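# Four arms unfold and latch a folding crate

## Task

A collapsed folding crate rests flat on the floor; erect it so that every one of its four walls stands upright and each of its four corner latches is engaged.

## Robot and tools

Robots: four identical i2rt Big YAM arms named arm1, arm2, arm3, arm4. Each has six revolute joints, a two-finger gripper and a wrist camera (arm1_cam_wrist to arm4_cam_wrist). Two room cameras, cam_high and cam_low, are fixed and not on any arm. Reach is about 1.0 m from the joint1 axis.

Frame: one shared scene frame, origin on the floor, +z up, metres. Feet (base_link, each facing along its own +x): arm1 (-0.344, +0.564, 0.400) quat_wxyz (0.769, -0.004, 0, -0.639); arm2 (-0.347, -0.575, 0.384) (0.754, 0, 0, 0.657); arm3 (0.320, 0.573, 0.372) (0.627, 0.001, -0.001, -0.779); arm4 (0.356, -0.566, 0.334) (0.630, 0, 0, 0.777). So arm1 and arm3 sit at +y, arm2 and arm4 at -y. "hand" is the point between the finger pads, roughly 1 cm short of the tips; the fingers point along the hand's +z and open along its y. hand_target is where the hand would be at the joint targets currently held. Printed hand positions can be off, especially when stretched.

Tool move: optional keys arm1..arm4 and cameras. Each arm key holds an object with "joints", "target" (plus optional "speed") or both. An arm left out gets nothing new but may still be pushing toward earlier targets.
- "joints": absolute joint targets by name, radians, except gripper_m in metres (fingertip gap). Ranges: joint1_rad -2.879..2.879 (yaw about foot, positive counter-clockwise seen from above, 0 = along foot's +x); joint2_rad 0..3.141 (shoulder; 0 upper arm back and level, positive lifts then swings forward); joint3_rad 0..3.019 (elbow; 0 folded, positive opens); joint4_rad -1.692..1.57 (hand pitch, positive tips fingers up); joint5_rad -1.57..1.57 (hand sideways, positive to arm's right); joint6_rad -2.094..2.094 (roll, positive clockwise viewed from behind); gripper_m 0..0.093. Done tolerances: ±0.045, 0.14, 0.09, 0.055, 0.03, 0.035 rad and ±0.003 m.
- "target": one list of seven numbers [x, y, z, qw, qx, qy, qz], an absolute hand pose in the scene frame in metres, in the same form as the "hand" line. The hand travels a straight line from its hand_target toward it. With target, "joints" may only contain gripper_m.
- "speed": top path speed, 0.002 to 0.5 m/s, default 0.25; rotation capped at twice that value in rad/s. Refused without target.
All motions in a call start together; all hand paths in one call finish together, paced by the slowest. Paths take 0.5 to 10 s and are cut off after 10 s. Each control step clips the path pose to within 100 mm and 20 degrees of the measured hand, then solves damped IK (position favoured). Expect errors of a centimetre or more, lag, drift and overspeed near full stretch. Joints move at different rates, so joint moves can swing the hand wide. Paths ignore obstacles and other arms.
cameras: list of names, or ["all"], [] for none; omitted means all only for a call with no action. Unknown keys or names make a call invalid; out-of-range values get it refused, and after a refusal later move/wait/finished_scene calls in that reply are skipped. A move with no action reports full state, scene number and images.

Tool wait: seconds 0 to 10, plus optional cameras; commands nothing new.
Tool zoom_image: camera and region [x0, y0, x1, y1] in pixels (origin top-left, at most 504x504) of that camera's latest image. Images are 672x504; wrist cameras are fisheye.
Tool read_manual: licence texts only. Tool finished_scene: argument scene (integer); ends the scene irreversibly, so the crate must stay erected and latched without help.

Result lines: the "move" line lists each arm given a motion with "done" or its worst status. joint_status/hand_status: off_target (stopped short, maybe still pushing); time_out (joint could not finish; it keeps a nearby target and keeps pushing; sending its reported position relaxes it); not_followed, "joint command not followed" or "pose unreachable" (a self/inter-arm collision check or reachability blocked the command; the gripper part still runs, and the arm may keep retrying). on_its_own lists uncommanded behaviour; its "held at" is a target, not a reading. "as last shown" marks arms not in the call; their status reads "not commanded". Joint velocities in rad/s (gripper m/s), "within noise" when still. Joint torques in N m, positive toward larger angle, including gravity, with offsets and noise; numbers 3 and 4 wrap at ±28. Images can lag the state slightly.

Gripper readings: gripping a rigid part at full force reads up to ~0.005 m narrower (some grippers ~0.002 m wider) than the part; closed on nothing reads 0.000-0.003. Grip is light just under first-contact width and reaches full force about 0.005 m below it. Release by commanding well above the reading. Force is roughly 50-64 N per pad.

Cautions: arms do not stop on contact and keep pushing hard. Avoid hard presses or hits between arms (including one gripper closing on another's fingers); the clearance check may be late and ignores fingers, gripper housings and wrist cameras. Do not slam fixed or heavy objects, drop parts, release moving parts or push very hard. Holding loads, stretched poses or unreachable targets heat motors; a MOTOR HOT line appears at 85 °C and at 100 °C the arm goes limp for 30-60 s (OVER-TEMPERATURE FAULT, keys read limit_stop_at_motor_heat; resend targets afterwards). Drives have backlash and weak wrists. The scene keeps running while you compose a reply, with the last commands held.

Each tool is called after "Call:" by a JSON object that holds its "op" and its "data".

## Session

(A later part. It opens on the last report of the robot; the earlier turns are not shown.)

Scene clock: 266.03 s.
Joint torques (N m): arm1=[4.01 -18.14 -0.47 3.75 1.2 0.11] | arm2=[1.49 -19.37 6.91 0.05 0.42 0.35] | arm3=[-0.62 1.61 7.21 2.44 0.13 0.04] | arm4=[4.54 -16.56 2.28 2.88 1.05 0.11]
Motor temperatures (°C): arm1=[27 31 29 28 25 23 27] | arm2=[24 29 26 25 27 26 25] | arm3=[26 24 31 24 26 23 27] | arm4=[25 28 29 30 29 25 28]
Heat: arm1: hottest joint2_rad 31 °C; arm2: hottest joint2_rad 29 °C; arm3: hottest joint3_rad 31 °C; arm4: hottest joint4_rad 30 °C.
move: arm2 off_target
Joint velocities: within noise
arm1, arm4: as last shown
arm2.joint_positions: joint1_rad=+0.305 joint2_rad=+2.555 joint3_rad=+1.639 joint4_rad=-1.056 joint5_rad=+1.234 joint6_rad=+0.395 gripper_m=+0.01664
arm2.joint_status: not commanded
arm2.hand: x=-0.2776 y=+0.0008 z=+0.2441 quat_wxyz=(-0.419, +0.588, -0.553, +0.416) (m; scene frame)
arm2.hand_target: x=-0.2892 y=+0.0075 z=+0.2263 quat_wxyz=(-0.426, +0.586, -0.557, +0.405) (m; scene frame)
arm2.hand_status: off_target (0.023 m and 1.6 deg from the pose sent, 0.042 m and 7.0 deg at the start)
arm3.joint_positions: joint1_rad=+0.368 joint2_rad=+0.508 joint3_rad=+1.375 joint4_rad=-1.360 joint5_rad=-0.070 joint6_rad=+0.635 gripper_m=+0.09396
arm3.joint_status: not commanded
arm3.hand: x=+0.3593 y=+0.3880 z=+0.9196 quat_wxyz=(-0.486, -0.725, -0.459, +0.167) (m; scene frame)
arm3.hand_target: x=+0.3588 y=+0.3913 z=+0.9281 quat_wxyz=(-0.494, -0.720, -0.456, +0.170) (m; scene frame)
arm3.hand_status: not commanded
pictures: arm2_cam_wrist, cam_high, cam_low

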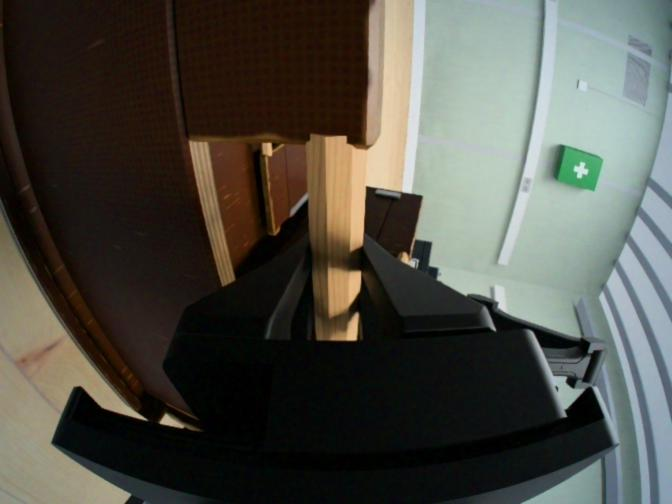

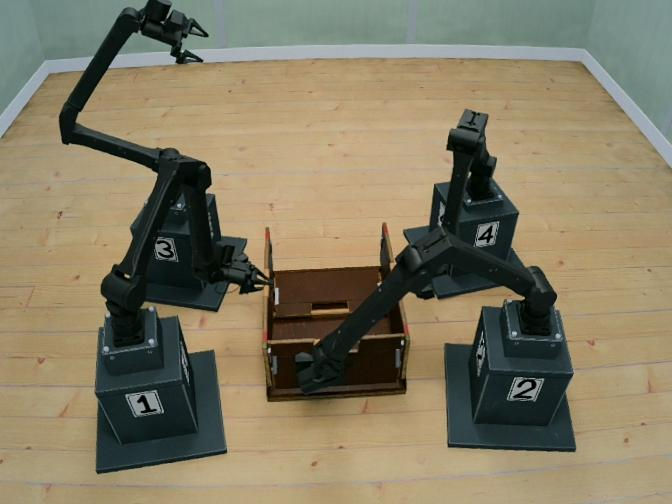

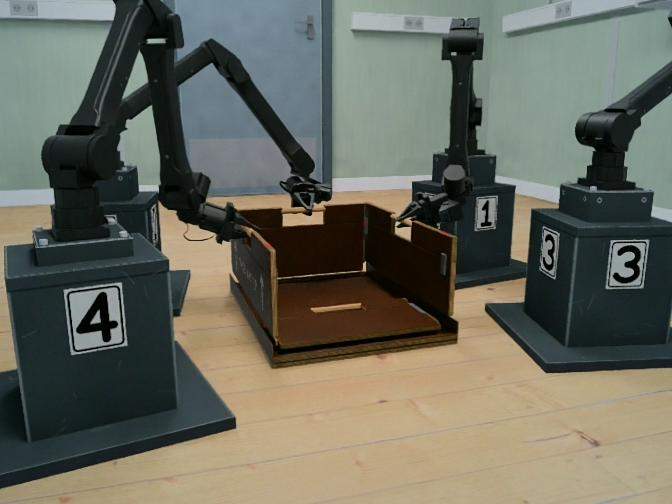

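Call:
{"op": "move", "data": {"arm2": {"target": [-0.305, 0.008, 0.226, -0.4511, 0.5693, -0.5405, 0.4288], "speed": 0.06}, "cameras": ["arm2_cam_wrist", "cam_low", "cam_high"]}}

Call:
{"op": "zoom_image", "data": {"camera": "cam_high", "region": [250, 320, 430, 410]}}

Call:
{"op": "zoom_image", "data": {"camera": "cam_low", "region": [220, 180, 470, 380]}}

Scene clock: 269.17 s.
Joint torques (N m): arm1=[3.08 -19.25 -0.27 3.84 1.18 0.05] | arm2=[2.32 -19.43 7.17 -0.2 0.69 0.31] | arm3=[-0.44 1.85 7.23 2.4 0.12 0] | arm4=[4.54 -16.5 2.28 2.88 1.05 0.11]
Motor temperatures (°C): arm1=[27 31 29 28 25 23 27] | arm2=[24 29 26 25 27 26 25] | arm3=[26 24 31 24 26 23 27] | arm4=[25 28 28 30 29 25 28]
Heat: arm1: hottest joint2_rad 31 °C; arm2: hottest joint2_rad 29 °C; arm3: hottest joint3_rad 31 °C; arm4: hottest joint4_rad 30 °C.
move: arm2 off_target
Joint velocities: within noise
arm1, arm3: as last shown
arm2.joint_positions: joint1_rad=+0.330 joint2_rad=+2.627 joint3_rad=+1.740 joint4_rad=-1.303 joint5_rad=+1.283 joint6_rad=+0.611 gripper_m=+0.01667
arm2.joint_status: not commanded
arm2.hand: x=-0.2889 y=+0.0015 z=+0.2458 quat_wxyz=(-0.438, +0.568, -0.540, +0.439) (m; scene frame)
arm2.hand_target: x=-0.3048 y=+0.0071 z=+0.2277 quat_wxyz=(-0.451, +0.568, -0.540, +0.427) (m; scene frame)
arm2.hand_status: off_target (0.026 m and 1.9 deg from the pose sent, 0.034 m and 4.8 deg at the start)
arm4.joint_positions: joint1_rad=+0.861 joint2_rad=+2.242 joint3_rad=+0.868 joint4_rad=+0.692 joint5_rad=+0.982 joint6_rad=-0.984 gripper_m=+0.01483
arm4.joint_status: not commanded
arm4.hand: x=-0.0280 y=-0.1898 z=+0.2371 quat_wxyz=(-0.570, +0.822, -0.007, +0.009) (m; scene frame)
arm4.hand_target: x=-0.0358 y=-0.2044 z=+0.2419 quat_wxyz=(-0.580, +0.815, +0.000, +0.000) (m; scene frame)
arm4.hand_status: not commanded
pictures: arm2_cam_wrist, cam_high, cam_low

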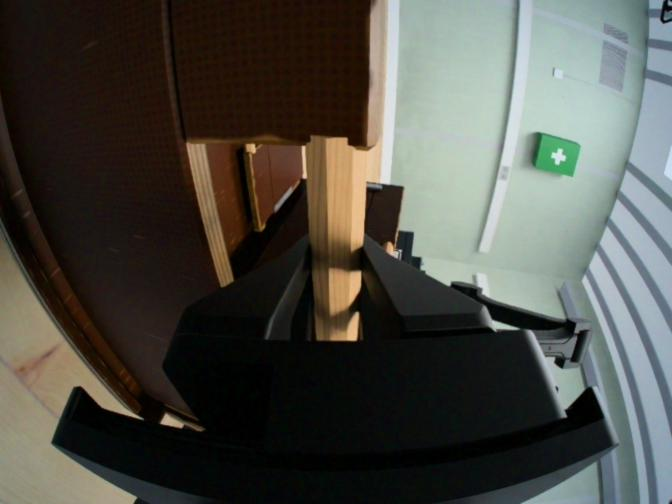

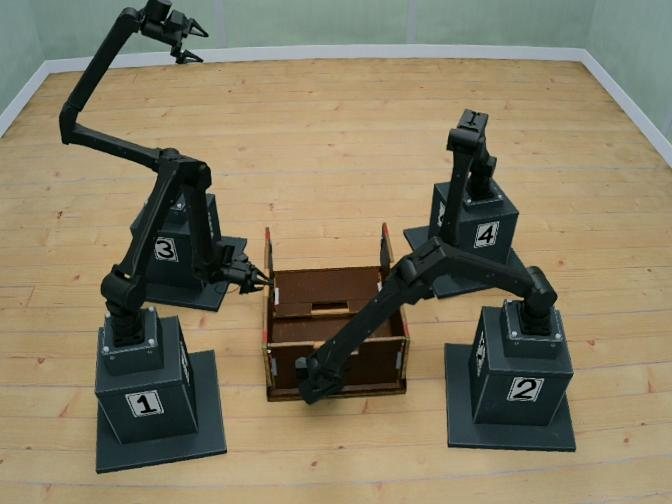

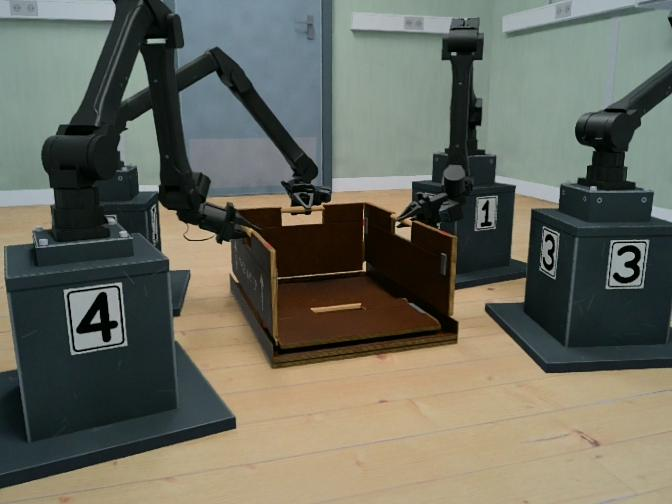

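Scaled by 2.800 from the camera's 672x504 image, which has a finer 960x720 frame.

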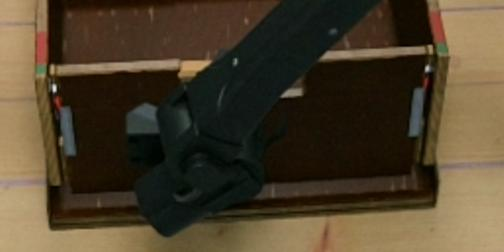

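Scaled by 2.016 from the camera's 672x504 image, which has a finer 960x720 frame.

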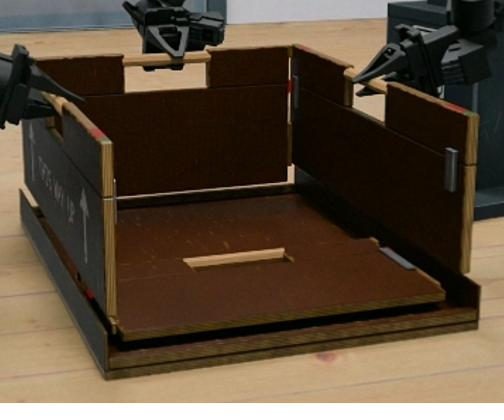

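Call:
{"op": "move", "data": {"arm2": {"target": [-0.322, 0.008, 0.228, -0.4511, 0.5693, -0.5405, 0.4288], "speed": 0.06}, "cameras": ["arm2_cam_wrist", "cam_low", "cam_high"]}}

Call:
{"op": "zoom_image", "data": {"camera": "cam_high", "region": [250, 320, 430, 410]}}

Call:
{"op": "zoom_image", "data": {"camera": "cam_low", "region": [220, 180, 470, 380]}}

Scene clock: 271.83 s.
Joint torques (N m): arm1=[3.31 -18.08 -0.44 3.75 1.17 0.05] | arm2=[4.66 -20.01 6.74 -0.42 0.1 0.44] | arm3=[-0.32 1.79 7.25 2.32 0.11 0.01] | arm4=[4.54 -16.56 2.29 2.88 1.04 0.11]
Motor temperatures (°C): arm1=[27 31 29 28 25 23 27] | arm2=[24 29 26 25 27 26 25] | arm3=[26 24 31 24 26 23 27] | arm4=[25 28 28 30 29 25 28]
Heat: arm1: hottest joint2_rad 31 °C; arm2: hottest joint2_rad 29 °C; arm3: hottest joint3_rad 31 °C; arm4: hottest joint4_rad 30 °C.
move: arm2 off_target
Joint velocities: within noise
arm1, arm3, arm4: as last shown
arm2.joint_positions: joint1_rad=+0.330 joint2_rad=+2.648 joint3_rad=+1.775 joint4_rad=-1.384 joint5_rad=+1.280 joint6_rad=+0.676 gripper_m=+0.01670
arm2.joint_status: not commanded
arm2.hand: x=-0.2890 y=+0.0013 z=+0.2460 quat_wxyz=(-0.436, +0.563, -0.542, +0.447) (m; scene frame)
arm2.hand_target: x=-0.3206 y=+0.0057 z=+0.2293 quat_wxyz=(-0.450, +0.569, -0.539, +0.428) (m; scene frame)
arm2.hand_status: off_target (0.038 m and 2.8 deg from the pose sent, 0.038 m and 1.9 deg at the start)
pictures: arm2_cam_wrist, cam_high, cam_low

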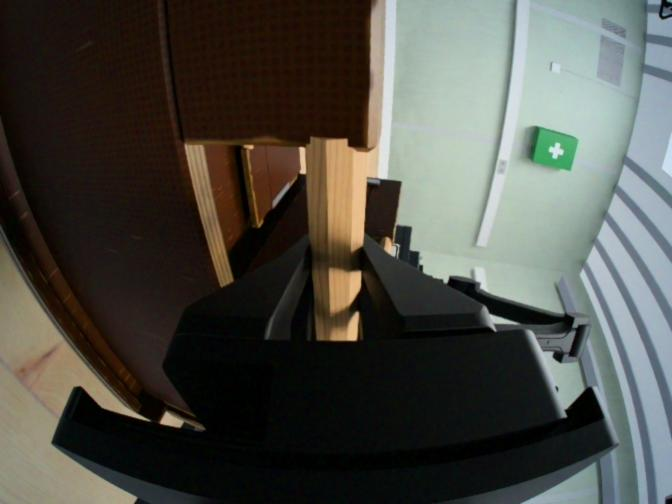

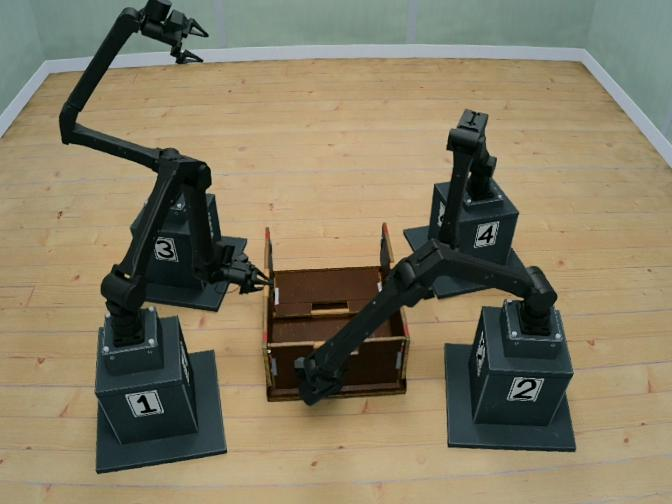

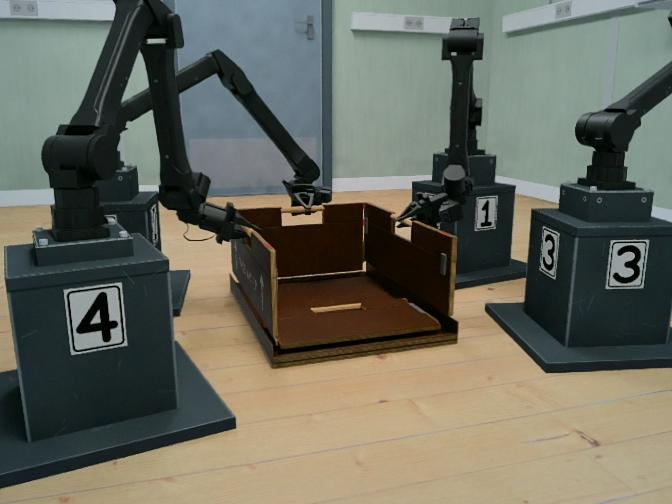

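Scaled by 2.800 from the camera's 672x504 image, which has a finer 960x720 frame.

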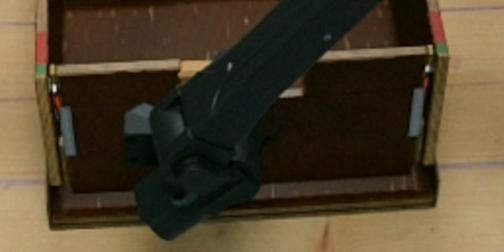

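Scaled by 2.016 from the camera's 672x504 image, which has a finer 960x720 frame.

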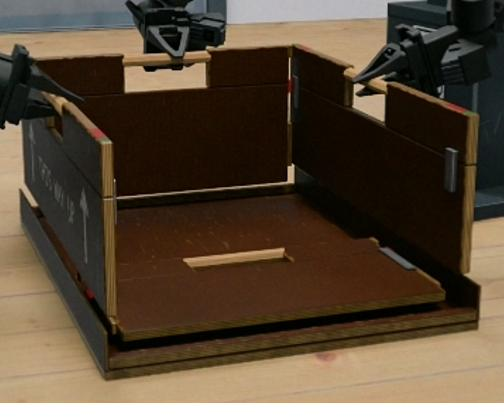

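Call:
{"op": "move", "data": {"arm2": {"target": [-0.305, 0.008, 0.228, -0.4511, 0.5693, -0.5405, 0.4288], "speed": 0.06}, "arm3": {"joints": {"joint1_rad": -0.443, "joint2_rad": 1.7, "joint3_rad": 0.76, "joint4_rad": 0.6, "joint5_rad": 0, "joint6_rad": 0, "gripper_m": 0.045}}, "cameras": ["arm3_cam_wrist", "cam_high", "cam_low"]}}

Scene clock: 278.43 s.
Joint torques (N m): arm1=[3.55 -18.08 -0.5 3.7 1.19 0.1] | arm2=[2.26 -21.13 5.35 1.51 0.48 -0.07] | arm3=[-1.2 -11.28 4.79 3.12 0.15 -0.05] | arm4=[4.6 -16.56 2.28 2.88 1.05 0.11]
Motor temperatures (°C): arm1=[27 31 29 28 25 23 27] | arm2=[24 29 26 25 27 26 26] | arm3=[26 24 31 24 26 23 27] | arm4=[25 28 28 30 29 25 28]
Heat: arm1: hottest joint2_rad 31 °C; arm2: hottest joint2_rad 29 °C; arm3: hottest joint3_rad 31 °C; arm4: hottest joint4_rad 30 °C.
move: arm2 off_target; arm3 done
Joint velocities: within noise
arm1, arm4: as last shown
arm2.joint_positions: joint1_rad=+0.330 joint2_rad=+2.645 joint3_rad=+1.765 joint4_rad=-1.361 joint5_rad=+1.288 joint6_rad=+0.656 gripper_m=+0.01671
arm2.joint_status: not commanded
arm2.hand: x=-0.2886 y=+0.0010 z=+0.2451 quat_wxyz=(-0.438, +0.565, -0.538, +0.447) (m; scene frame)
arm2.hand_target: x=-0.3046 y=+0.0062 z=+0.2285 quat_wxyz=(-0.450, +0.568, -0.539, +0.429) (m; scene frame)
arm2.hand_status: off_target (0.025 m and 2.6 deg from the pose sent, 0.025 m and 2.8 deg at the start)
arm3.joint_positions: joint1_rad=-0.446 joint2_rad=+1.690 joint3_rad=+0.768 joint4_rad=+0.580 joint5_rad=-0.001 joint6_rad=+0.010 gripper_m=+0.04512
arm3.joint_status: all done
arm3.hand: x=-0.0481 y=+0.1012 z=+0.4814 quat_wxyz=(-0.257, -0.736, -0.355, +0.516) (m; scene frame)
arm3.hand_target: x=-0.0495 y=+0.1055 z=+0.4692 quat_wxyz=(-0.250, -0.739, -0.358, +0.514) (m; scene frame)
arm3.hand_status: not commanded
pictures: arm3_cam_wrist, cam_high, cam_low

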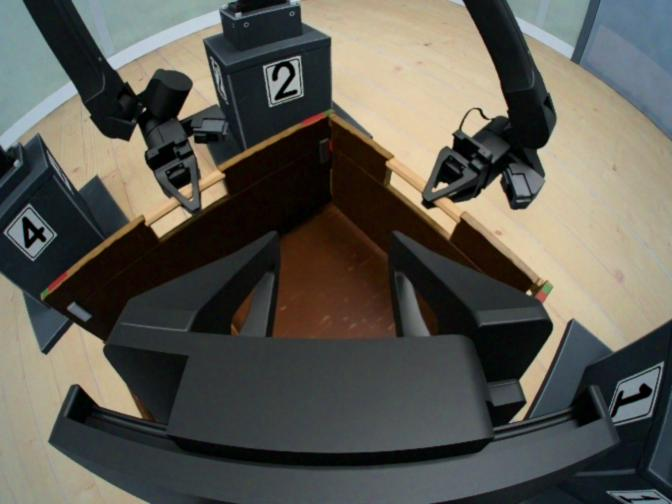

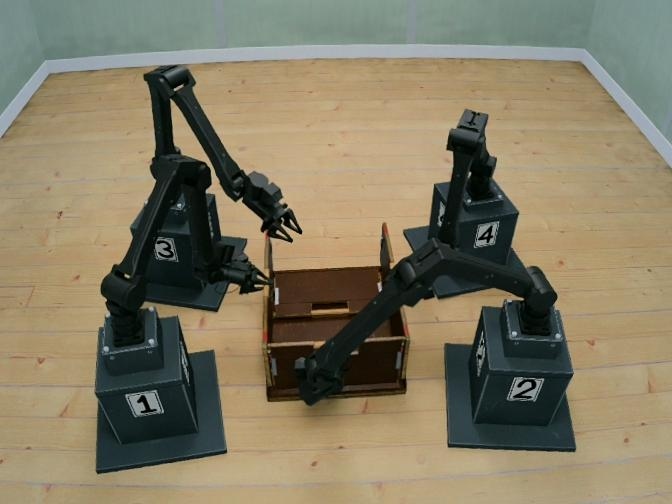

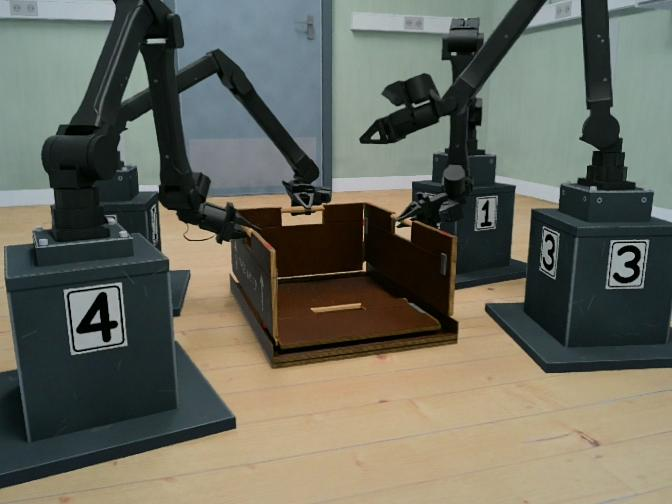

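Excellent view.

Call:
{"op": "zoom_image", "data": {"camera": "arm3_cam_wrist", "region": [270, 90, 390, 230]}}

Call:
{"op": "zoom_image", "data": {"camera": "arm3_cam_wrist", "region": [460, 210, 580, 310]}}

Call:
{"op": "zoom_image", "data": {"camera": "arm3_cam_wrist", "region": [30, 250, 150, 370]}}

Scaled by 3.600 from the camera's 672x504 image, which has a finer 960x720 frame.

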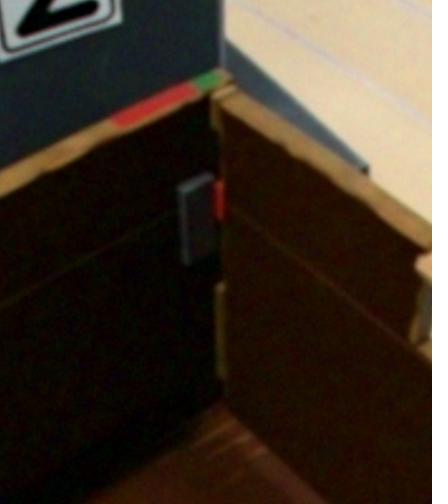

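Scaled by 4.200 from the camera's 672x504 image, which has a finer 960x720 frame.

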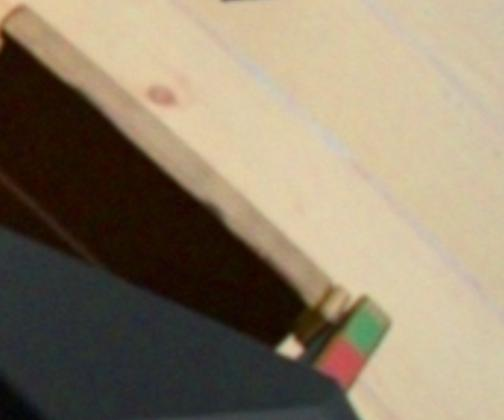

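Scaled by 4.200 from the camera's 672x504 image, which has a finer 960x720 frame.

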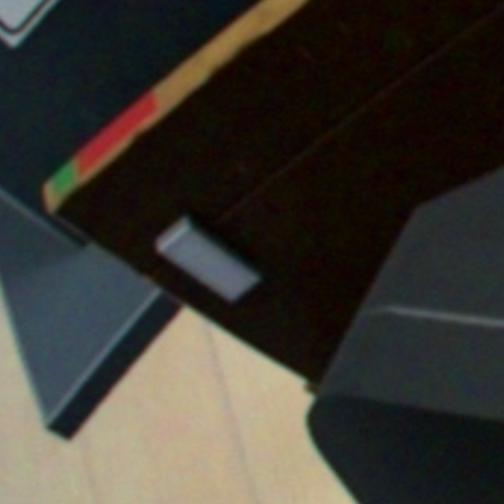

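Call:
{"op": "move", "data": {"arm3": {"joints": {"joint1_rad": -0.238, "joint2_rad": 2.18, "joint3_rad": 1.73, "joint4_rad": -1.063, "joint5_rad": 0, "joint6_rad": -0.454, "gripper_m": 0.045}}, "cameras": ["arm3_cam_wrist", "cam_high", "cam_low"]}}

Scene clock: 288.97 s.
Joint torques (N m): arm1=[3.55 -18.61 -0.31 3.75 1.22 0.03] | arm2=[2.26 -21.13 5.34 1.52 0.47 -0.07] | arm3=[-0.91 -18.9 9.58 0.02 0.18 -0.04] | arm4=[4.6 -16.56 2.26 2.86 1.05 0.11]
Motor temperatures (°C): arm1=[27 31 29 28 25 23 27] | arm2=[24 30 26 25 27 26 26] | arm3=[26 24 30 24 26 23 27] | arm4=[25 28 28 30 30 25 28]
Heat: arm1: hottest joint2_rad 31 °C; arm2: hottest joint2_rad 30 °C; arm3: hottest joint3_rad 30 °C; arm4: hottest joint4_rad 30 °C.
move: arm3 done
Joint velocities: within noise
arm1, arm2, arm4: as last shown
arm3.joint_positions: joint1_rad=-0.228 joint2_rad=+2.168 joint3_rad=+1.688 joint4_rad=-1.050 joint5_rad=-0.001 joint6_rad=-0.452 gripper_m=+0.04512
arm3.joint_status: all done
arm3.hand: x=+0.0454 y=-0.0042 z=+0.3519 quat_wxyz=(-0.008, -0.704, -0.710, +0.018) (m; scene frame)
arm3.hand_target: x=+0.0343 y=-0.0130 z=+0.3585 quat_wxyz=(-0.010, -0.704, -0.710, +0.026) (m; scene frame)
arm3.hand_status: not commanded
pictures: arm3_cam_wrist, cam_high, cam_low

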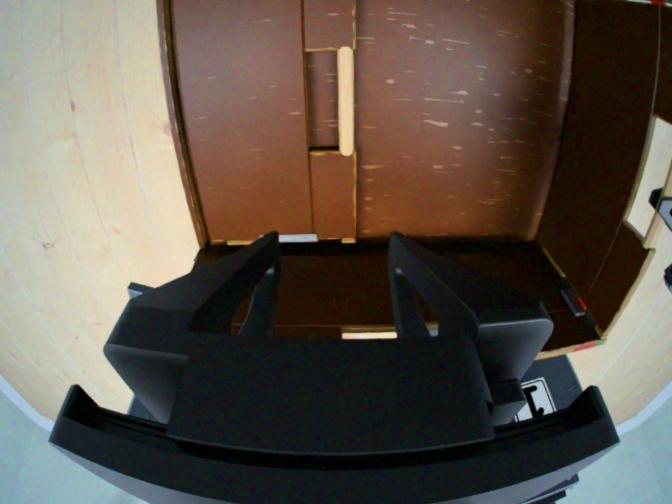

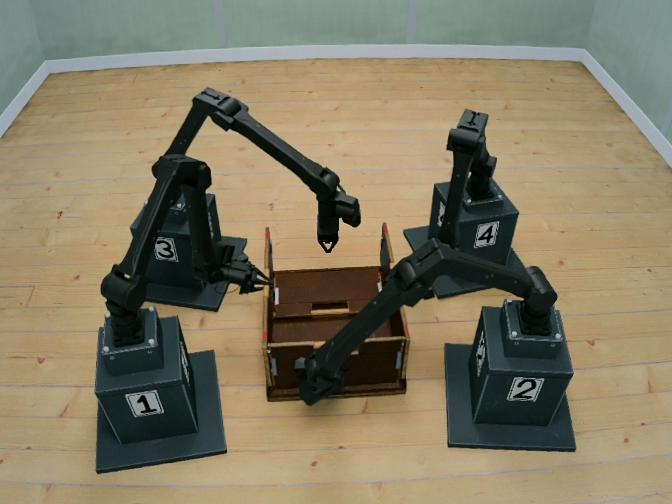

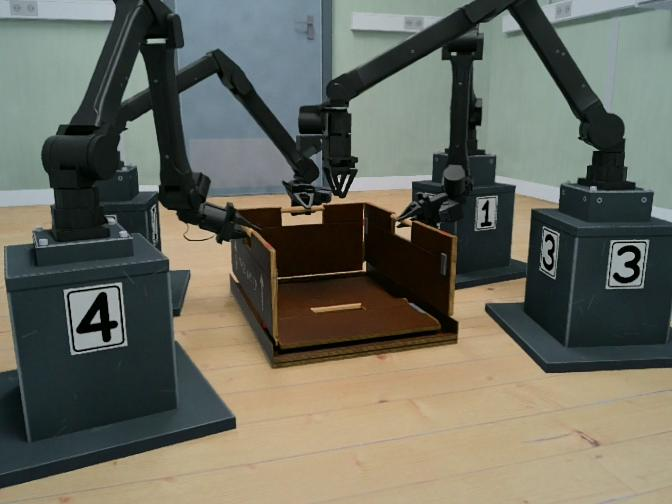

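Call:
{"op": "move", "data": {"arm3": {"target": [-0.012, -0.010, 0.122, 0.1087, 0.6862, 0.7106, 0.1125], "speed": 0.15}, "cameras": ["arm3_cam_wrist", "cam_low"]}}

Scene clock: 293.67 s.
Joint torques (N m): arm1=[3.08 -18.84 -0.34 3.64 1.16 0.06] | arm2=[2.32 -21.13 5.35 1.54 0.48 -0.07] | arm3=[-1.08 -20.37 8.65 -0.58 -0.23 -0.07] | arm4=[4.54 -16.56 2.28 2.88 1.05 0.11]
Motor temperatures (°C): arm1=[27 31 28 28 25 23 27] | arm2=[24 30 25 25 27 26 26] | arm3=[26 25 31 24 26 23 27] | arm4=[25 28 28 30 30 25 28]
Heat: arm1: hottest joint2_rad 31 °C; arm2: hottest joint2_rad 30 °C; arm3: hottest joint3_rad 31 °C; arm4: hottest joint4_rad 30 °C.
move: arm3 off_target
Joint velocities: within noise
arm1, arm2, arm4: as last shown
arm3.joint_positions: joint1_rad=-0.359 joint2_rad=+2.723 joint3_rad=+2.110 joint4_rad=-1.127 joint5_rad=-0.251 joint6_rad=-0.623 gripper_m=+0.04512
arm3.joint_status: not commanded
arm3.hand: x=-0.0053 y=-0.0095 z=+0.1338 quat_wxyz=(-0.108, -0.689, -0.708, -0.107) (m; scene frame)
arm3.hand_target: x=-0.0112 y=-0.0098 z=+0.1228 quat_wxyz=(-0.110, -0.688, -0.709, -0.109) (m; scene frame)
arm3.hand_status: off_target (0.014 m and 0.8 deg from the pose sent, 0.237 m and 19.0 deg at the start)
pictures: arm3_cam_wrist, cam_low

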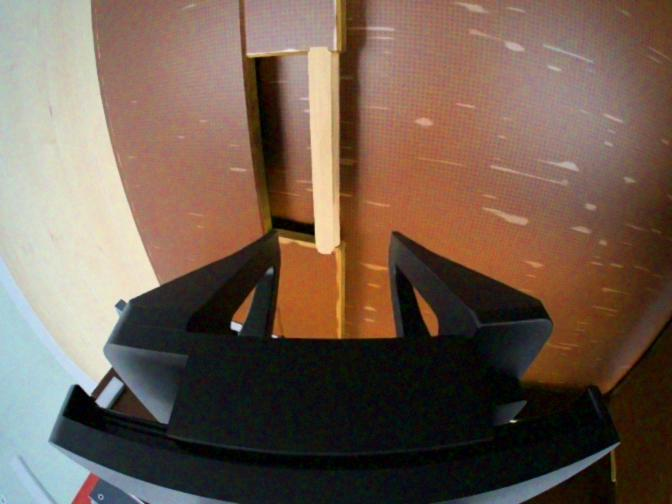

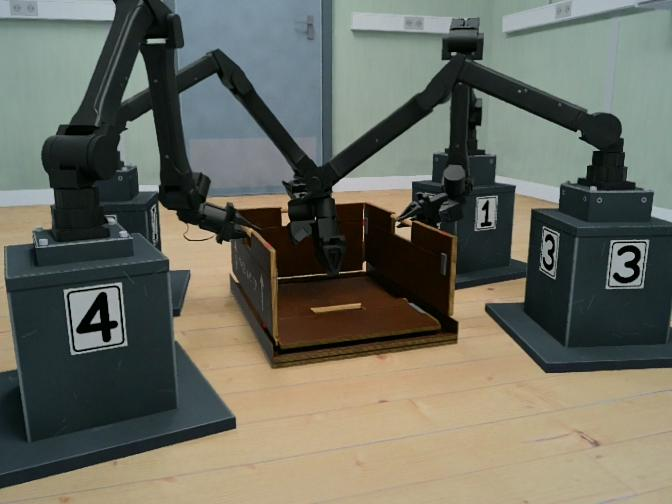

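Call:
{"op": "move", "data": {"arm3": {"target": [0.014, -0.004, 0.062, 0.1087, 0.6862, 0.7106, 0.1125], "speed": 0.1, "joints": {"gripper_m": 0.04}}, "cameras": ["arm3_cam_wrist", "cam_low"]}}

Call:
{"op": "zoom_image", "data": {"camera": "arm3_cam_wrist", "region": [220, 70, 560, 350]}}

Scene clock: 297.67 s.
Joint torques (N m): arm1=[2.9 -18.9 -0.47 3.71 1.18 0.07] | arm2=[2.26 -21.13 5.35 1.52 0.47 -0.07] | arm3=[0.21 -21.25 6.89 0.24 -0.21 0.14] | arm4=[4.54 -16.56 2.28 2.88 1.05 0.11]
Motor temperatures (°C): arm1=[27 31 28 28 25 23 27] | arm2=[24 30 25 25 27 26 26] | arm3=[26 25 31 24 26 23 27] | arm4=[25 28 28 30 30 25 28]
Heat: arm1: hottest joint2_rad 31 °C; arm2: hottest joint2_rad 30 °C; arm3: hottest joint3_rad 31 °C; arm4: hottest joint4_rad 30 °C.
move: arm3 off_target
Joint velocities: within noise
arm1.joint_positions: joint1_rad=+0.809 joint2_rad=+2.436 joint3_rad=+0.795 joint4_rad=+0.997 joint5_rad=+0.930 joint6_rad=-1.038 gripper_m=+0.01631
arm1.joint_status: not commanded
arm1.hand: x=-0.0280 y=+0.1899 z=+0.2364 quat_wxyz=(+0.016, -0.011, -0.823, +0.568) (m; scene frame)
arm1.hand_target: x=-0.0135 y=+0.2036 z=+0.2447 quat_wxyz=(+0.001, -0.001, -0.815, +0.580) (m; scene frame)
arm1.hand_status: not commanded
arm2, arm4: as last shown
arm3.joint_positions: joint1_rad=-0.350 joint2_rad=+2.803 joint3_rad=+2.110 joint4_rad=-1.050 joint5_rad=-0.253 joint6_rad=-0.625 gripper_m=+0.04013
arm3.joint_status: all done
arm3.hand: x=+0.0075 y=-0.0016 z=+0.0798 quat_wxyz=(-0.108, -0.685, -0.712, -0.109) (m; scene frame)
arm3.hand_target: x=+0.0164 y=-0.0033 z=+0.0621 quat_wxyz=(-0.108, -0.685, -0.712, -0.113) (m; scene frame)
arm3.hand_status: off_target (0.019 m and 0.4 deg from the pose sent, 0.075 m and 0.8 deg at the start)
pictures: arm3_cam_wrist, cam_low

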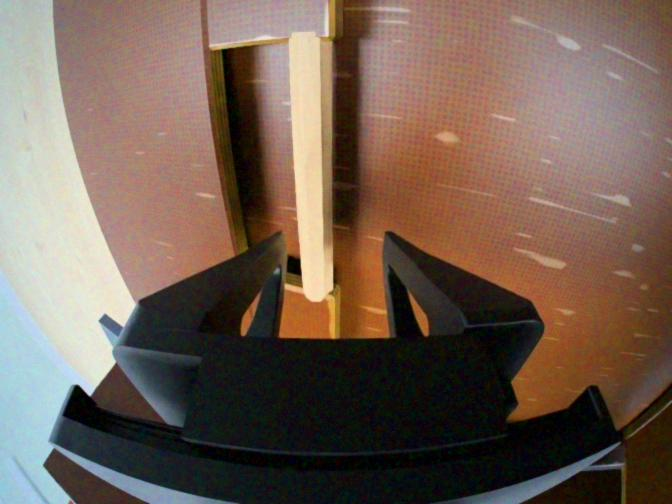

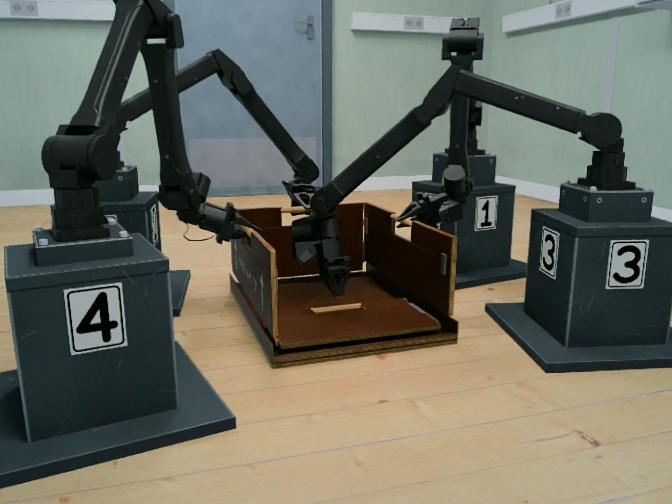

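Scaled by 1.482 from the camera's 672x504 image, which has a finer 960x720 frame.

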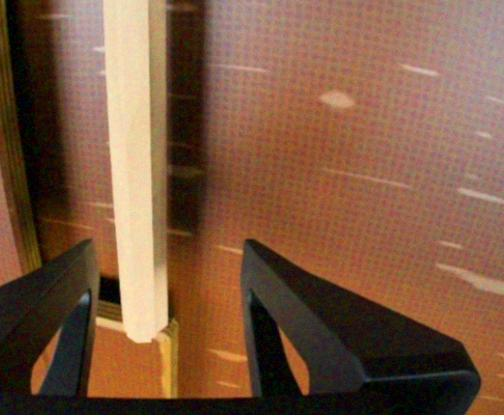

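Call:
{"op": "move", "data": {"arm3": {"target": [0.032, -0.005, 0.042, 0.1057, 0.6673, 0.7282, 0.1153], "speed": 0.08}, "cameras": ["arm3_cam_wrist", "cam_low"]}}

Call:
{"op": "zoom_image", "data": {"camera": "arm3_cam_wrist", "region": [220, 70, 560, 350]}}

Scene clock: 300.90 s.
Joint torques (N m): arm1=[3.55 -18.08 -0.23 3.84 1.15 0.04] | arm2=[2.32 -21.19 5.34 1.52 0.48 -0.07] | arm3=[0.09 -19.84 7.06 0.14 -0.04 -0.1] | arm4=[4.54 -16.56 2.28 2.88 1.04 0.11]
Motor temperatures (°C): arm1=[27 31 28 28 25 23 27] | arm2=[24 30 25 25 27 26 26] | arm3=[26 25 31 24 26 23 27] | arm4=[25 28 28 30 30 25 28]
Heat: arm1: hottest joint2_rad 31 °C; arm2: hottest joint2_rad 30 °C; arm3: hottest joint3_rad 31 °C; arm4: hottest joint4_rad 30 °C.
move: arm3 off_target
Joint velocities: within noise
arm1, arm2, arm4: as last shown
arm3.joint_positions: joint1_rad=-0.319 joint2_rad=+2.832 joint3_rad=+2.110 joint4_rad=-1.029 joint5_rad=-0.253 joint6_rad=-0.629 gripper_m=+0.04013
arm3.joint_status: not commanded
arm3.hand: x=+0.0291 y=-0.0045 z=+0.0606 quat_wxyz=(-0.106, -0.673, -0.723, -0.114) (m; scene frame)
arm3.hand_target: x=+0.0343 y=-0.0057 z=+0.0433 quat_wxyz=(-0.105, -0.666, -0.729, -0.114) (m; scene frame)
arm3.hand_status: off_target (0.019 m and 0.9 deg from the pose sent, 0.045 m and 2.9 deg at the start)
pictures: arm3_cam_wrist, cam_low

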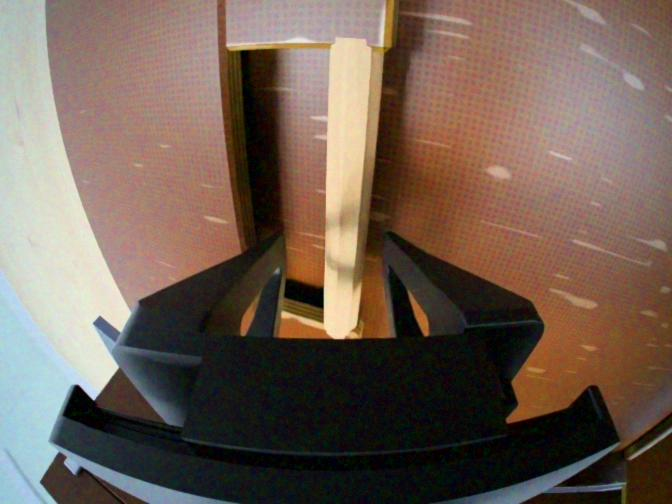

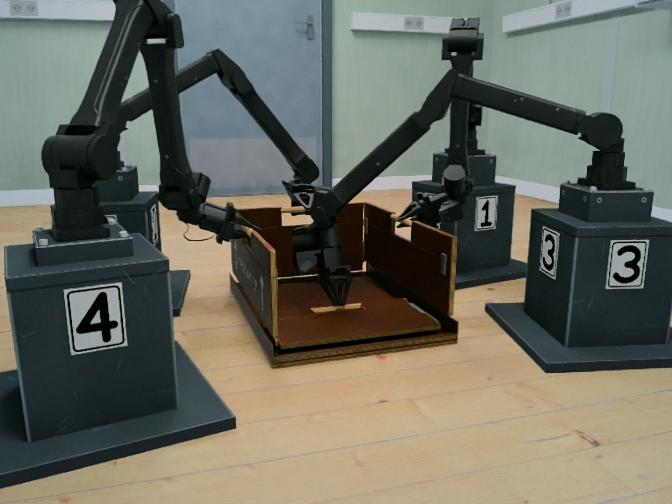

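Scaled by 1.482 from the camera's 672x504 image, which has a finer 960x720 frame.

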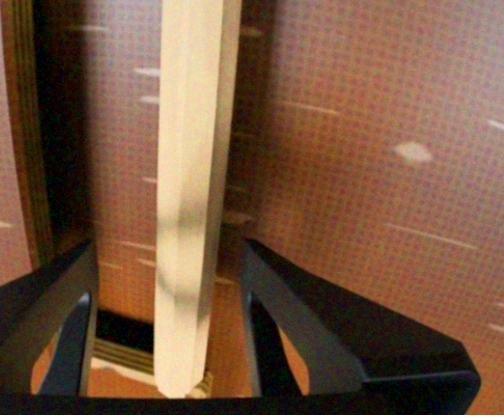

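Call:
{"op": "move", "data": {"arm3": {"target": [0.036, -0.005, 0.022, 0.1077, 0.6799, 0.7165, 0.1135], "speed": 0.06}, "cameras": ["arm3_cam_wrist", "cam_low"]}}

Call:
{"op": "zoom_image", "data": {"camera": "arm3_cam_wrist", "region": [220, 70, 560, 350]}}

Call:
{"op": "zoom_image", "data": {"camera": "cam_low", "region": [280, 220, 420, 340]}}

Scene clock: 303.63 s.
Joint torques (N m): arm1=[3.84 -18.55 -0.39 3.6 1.21 0.05] | arm2=[2.26 -21.25 5.35 1.51 0.48 -0.07] | arm3=[-0.03 -19.49 7.61 0.17 -0.17 0.12] | arm4=[4.54 -16.56 2.28 2.88 1.04 0.11]
Motor temperatures (°C): arm1=[27 31 28 28 25 23 27] | arm2=[24 30 25 25 27 26 26] | arm3=[26 25 31 24 26 23 27] | arm4=[25 28 28 30 30 25 28]
Heat: arm1: hottest joint2_rad 31 °C; arm2: hottest joint2_rad 30 °C; arm3: hottest joint3_rad 31 °C; arm4: hottest joint4_rad 30 °C.
move: arm3 off_target
Joint velocities: within noise
arm1, arm2, arm4: as last shown
arm3.joint_positions: joint1_rad=-0.324 joint2_rad=+2.868 joint3_rad=+2.116 joint4_rad=-0.998 joint5_rad=-0.258 joint6_rad=-0.614 gripper_m=+0.04012
arm3.joint_status: not commanded
arm3.hand: x=+0.0300 y=+0.0012 z=+0.0390 quat_wxyz=(-0.108, -0.680, -0.716, -0.114) (m; scene frame)
arm3.hand_target: x=+0.0339 y=-0.0030 z=+0.0225 quat_wxyz=(-0.109, -0.681, -0.715, -0.113) (m; scene frame)
arm3.hand_status: off_target (0.019 m and 0.1 deg from the pose sent, 0.039 m and 1.1 deg at the start)
pictures: arm3_cam_wrist, cam_low

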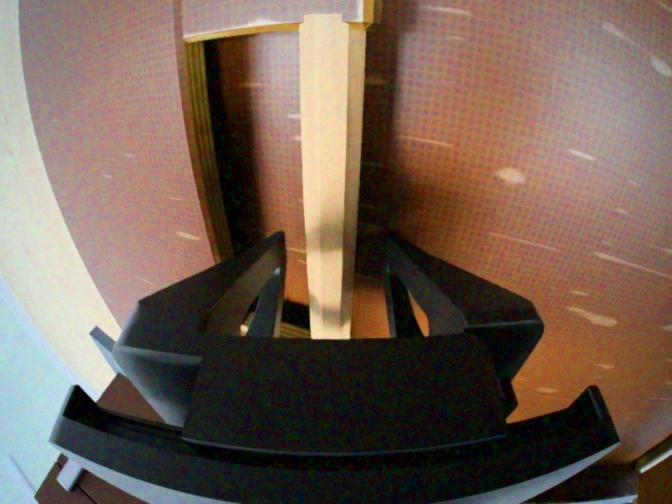

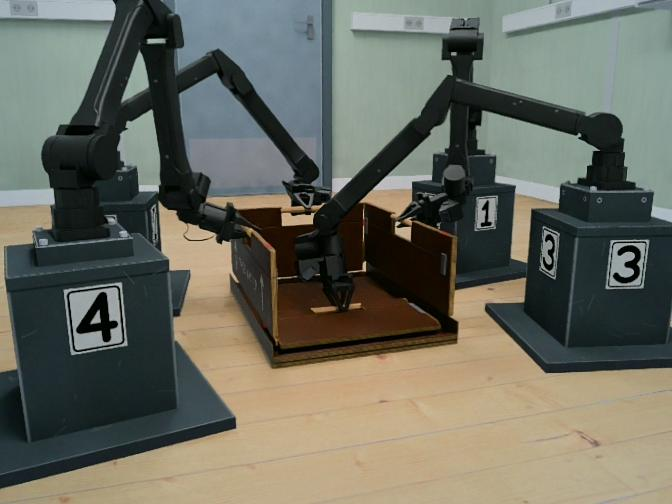

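Scaled by 1.482 from the camera's 672x504 image, which has a finer 960x720 frame.

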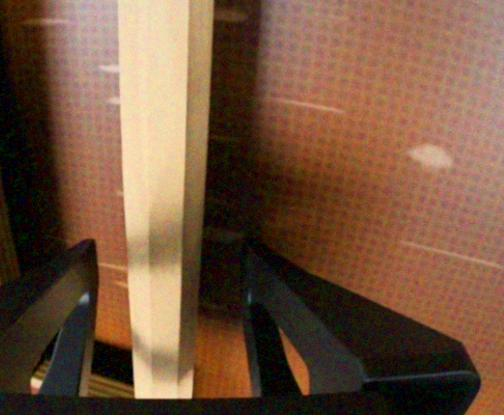

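Scaled by 3.600 from the camera's 672x504 image, which has a finer 960x720 frame.

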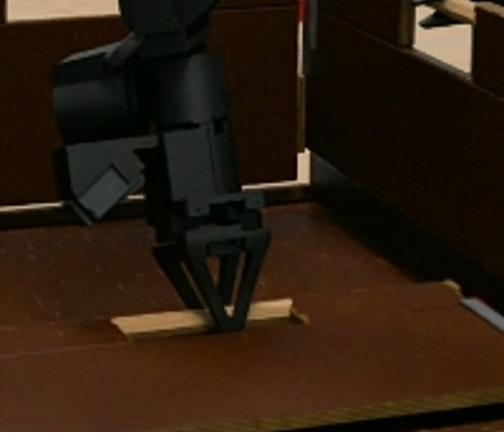

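Call:
{"op": "move", "data": {"arm3": {"target": [0.039, -0.005, 0.012, 0.1077, 0.6799, 0.7165, 0.1135], "speed": 0.06}}}

Call:
{"op": "move", "data": {"arm3": {"joints": {"gripper_m": 0.006}}, "cameras": ["arm3_cam_wrist", "cam_low"]}}

Call:
{"op": "zoom_image", "data": {"camera": "arm3_cam_wrist", "region": [220, 70, 560, 350]}}

Call:
{"op": "zoom_image", "data": {"camera": "cam_low", "region": [280, 220, 420, 340]}}

Scene clock: 306.23 s.
Joint torques (N m): arm1=[3.31 -18.61 -0.27 3.84 1.19 0.09] | arm2=[2.32 -21.19 5.35 1.51 0.48 -0.07] | arm3=[0.79 -19.02 7.65 0.55 -0.17 0.12] | arm4=[4.54 -16.56 2.26 2.88 1.05 0.11]
Motor temperatures (°C): arm1=[27 31 28 28 25 23 27] | arm2=[24 30 25 25 27 26 26] | arm3=[26 26 31 24 26 23 27] | arm4=[25 28 28 30 30 25 28]
Heat: arm1: hottest joint2_rad 31 °C; arm2: hottest joint2_rad 30 °C; arm3: hottest joint3_rad 31 °C; arm4: hottest joint4_rad 30 °C.
move: arm3 off_target
Joint velocities: within noise
arm1, arm2: as last shown
arm3.joint_positions: joint1_rad=-0.325 joint2_rad=+2.872 joint3_rad=+2.124 joint4_rad=-1.001 joint5_rad=-0.258 joint6_rad=-0.608 gripper_m=+0.04012
arm3.joint_status: not commanded
arm3.hand: x=+0.0287 y=+0.0008 z=+0.0381 quat_wxyz=(-0.107, -0.683, -0.714, -0.114) (m; scene frame)
arm3.hand_target: x=+0.0392 y=-0.0004 z=+0.0135 quat_wxyz=(-0.106, -0.681, -0.715, -0.117) (m; scene frame)
arm3.hand_status: off_target (0.029 m and 0.5 deg from the pose sent, 0.029 m and 0.1 deg at the start)
arm4.joint_positions: joint1_rad=+0.861 joint2_rad=+2.242 joint3_rad=+0.868 joint4_rad=+0.692 joint5_rad=+0.982 joint6_rad=-0.984 gripper_m=+0.01483
arm4.joint_status: not commanded
arm4.hand: x=-0.0280 y=-0.1898 z=+0.2371 quat_wxyz=(-0.570, +0.822, -0.007, +0.009) (m; scene frame)
arm4.hand_target: x=-0.0358 y=-0.2044 z=+0.2419 quat_wxyz=(-0.580, +0.815, +0.000, +0.000) (m; scene frame)
arm4.hand_status: not commanded
pictures: none

Scene clock: 306.90 s.
Joint torques (N m): arm1=[3.55 -18.43 -0.39 3.64 1.21 0.05] | arm2=[2.2 -21.25 5.34 1.51 0.48 -0.07] | arm3=[0.44 -19.02 7.36 0.47 0.2 0.14] | arm4=[4.54 -16.56 2.29 2.88 1.05 0.11]
Motor temperatures (°C): arm1=[27 31 28 28 25 23 27] | arm2=[24 30 25 25 27 26 26] | arm3=[26 26 31 24 26 23 27] | arm4=[25 28 28 30 30 25 28]
Heat: arm1: hottest joint2_rad 31 °C; arm2: hottest joint2_rad 30 °C; arm3: hottest joint3_rad 31 °C; arm4: hottest joint4_rad 30 °C.
move: arm3 off_target
Joint velocities: within noise
arm1, arm2, arm4: as last shown
arm3.joint_positions: joint1_rad=-0.324 joint2_rad=+2.875 joint3_rad=+2.127 joint4_rad=-1.003 joint5_rad=-0.273 joint6_rad=-0.610 gripper_m=+0.01613
arm3.joint_status: gripper_m off_target (ended at +0.01616, target +0.00600)
arm3.hand: x=+0.0318 y=-0.0009 z=+0.0377 quat_wxyz=(-0.115, -0.682, -0.713, -0.117) (m; scene frame)
arm3.hand_target: x=+0.0390 y=-0.0012 z=+0.0144 quat_wxyz=(-0.110, -0.681, -0.715, -0.117) (m; scene frame)
arm3.hand_status: not commanded
pictures: arm3_cam_wrist, cam_low

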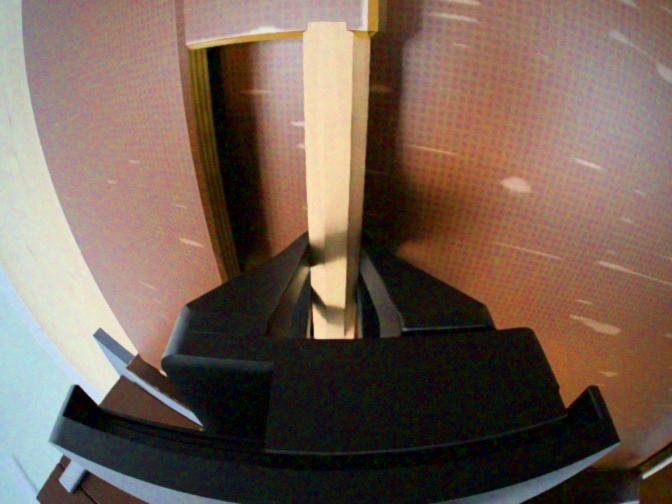

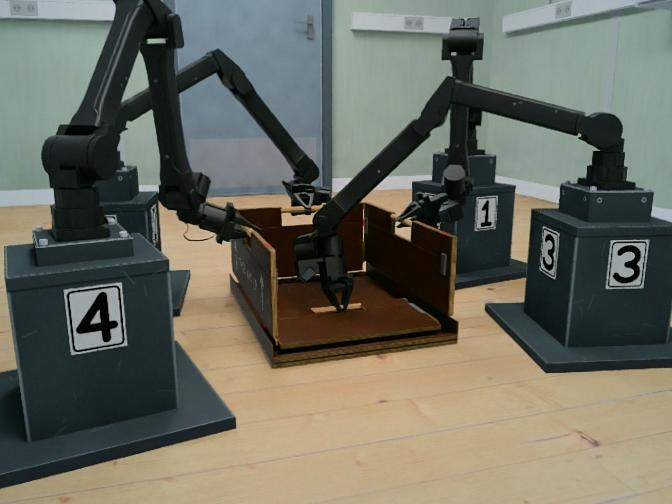

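Scaled by 1.482 from the camera's 672x504 image, which has a finer 960x720 frame.

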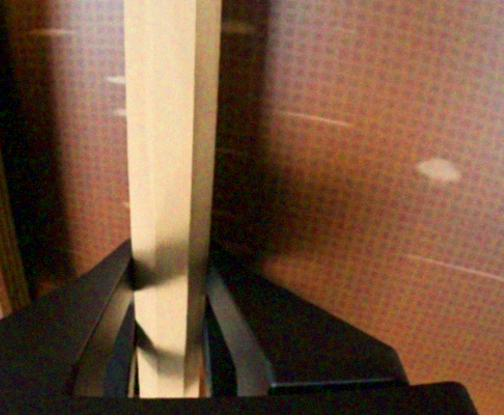

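Scaled by 3.600 from the camera's 672x504 image, which has a finer 960x720 frame.

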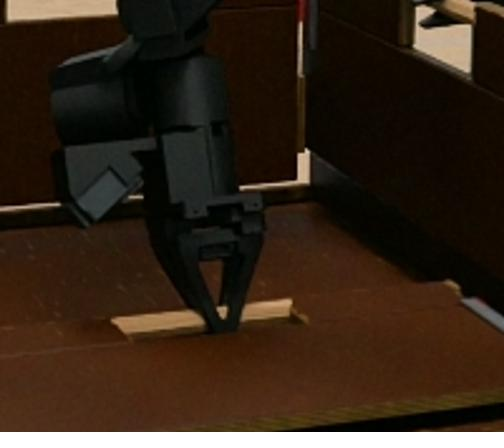

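Call:
{"op": "move", "data": {"arm3": {"target": [0.038, -0.003, 0.087, 0.018, 0.6882, 0.7252, 0.019], "speed": 0.08}, "cameras": ["cam_low"]}}

Call:
{"op": "zoom_image", "data": {"camera": "cam_low", "region": [220, 180, 470, 380]}}

Scene clock: 312.60 s.
Joint torques (N m): arm1=[3.66 -18.14 -0.44 3.75 1.22 0.08] | arm2=[2.32 -21.19 5.34 1.52 0.48 -0.08] | arm3=[0.15 -22.42 3.56 1.05 1.09 0.07] | arm4=[4.54 -16.56 2.28 2.88 1.04 0.11]
Motor temperatures (°C): arm1=[27 31 28 28 25 23 27] | arm2=[24 30 25 25 27 26 26] | arm3=[26 26 31 24 26 23 27] | arm4=[25 28 28 30 30 25 29]
Heat: arm1: hottest joint2_rad 31 °C; arm2: hottest joint2_rad 30 °C; arm3: hottest joint3_rad 31 °C; arm4: hottest joint4_rad 30 °C.
move: arm3 off_target
Joint velocities: within noise
arm1, arm4: as last shown
arm2.joint_positions: joint1_rad=+0.330 joint2_rad=+2.645 joint3_rad=+1.765 joint4_rad=-1.361 joint5_rad=+1.288 joint6_rad=+0.656 gripper_m=+0.01671
arm2.joint_status: not commanded
arm2.hand: x=-0.2886 y=+0.0010 z=+0.2451 quat_wxyz=(-0.438, +0.565, -0.538, +0.447) (m; scene frame)
arm2.hand_target: x=-0.3046 y=+0.0062 z=+0.2285 quat_wxyz=(-0.450, +0.568, -0.539, +0.429) (m; scene frame)
arm2.hand_status: not commanded
arm3.joint_positions: joint1_rad=-0.265 joint2_rad=+2.676 joint3_rad=+1.854 joint4_rad=-0.788 joint5_rad=-0.075 joint6_rad=-0.522 gripper_m=+0.01607
arm3.joint_status: not commanded
arm3.hand: x=+0.0359 y=-0.0006 z=+0.0834 quat_wxyz=(-0.031, -0.692, -0.720, -0.030) (m; scene frame)
arm3.hand_target: x=+0.0381 y=-0.0029 z=+0.0863 quat_wxyz=(-0.019, -0.689, -0.724, -0.020) (m; scene frame)
arm3.hand_status: off_target (0.005 m and 2.1 deg from the pose sent, 0.050 m and 15.8 deg at the start)
pictures: cam_low

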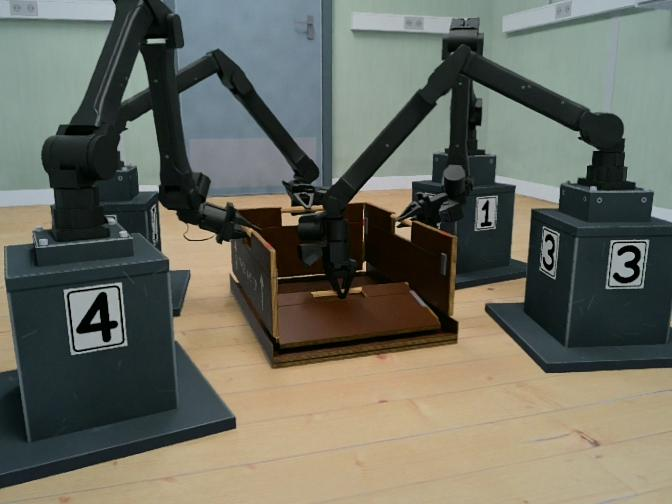

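Scaled by 2.016 from the camera's 672x504 image, which has a finer 960x720 frame.

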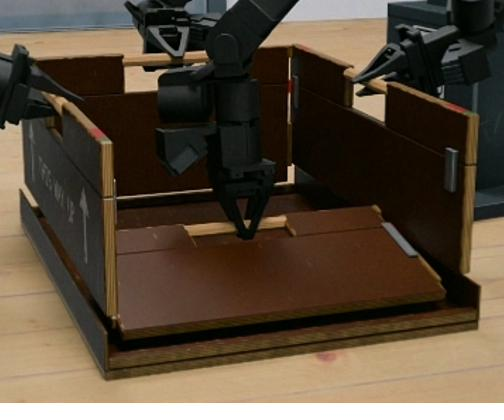

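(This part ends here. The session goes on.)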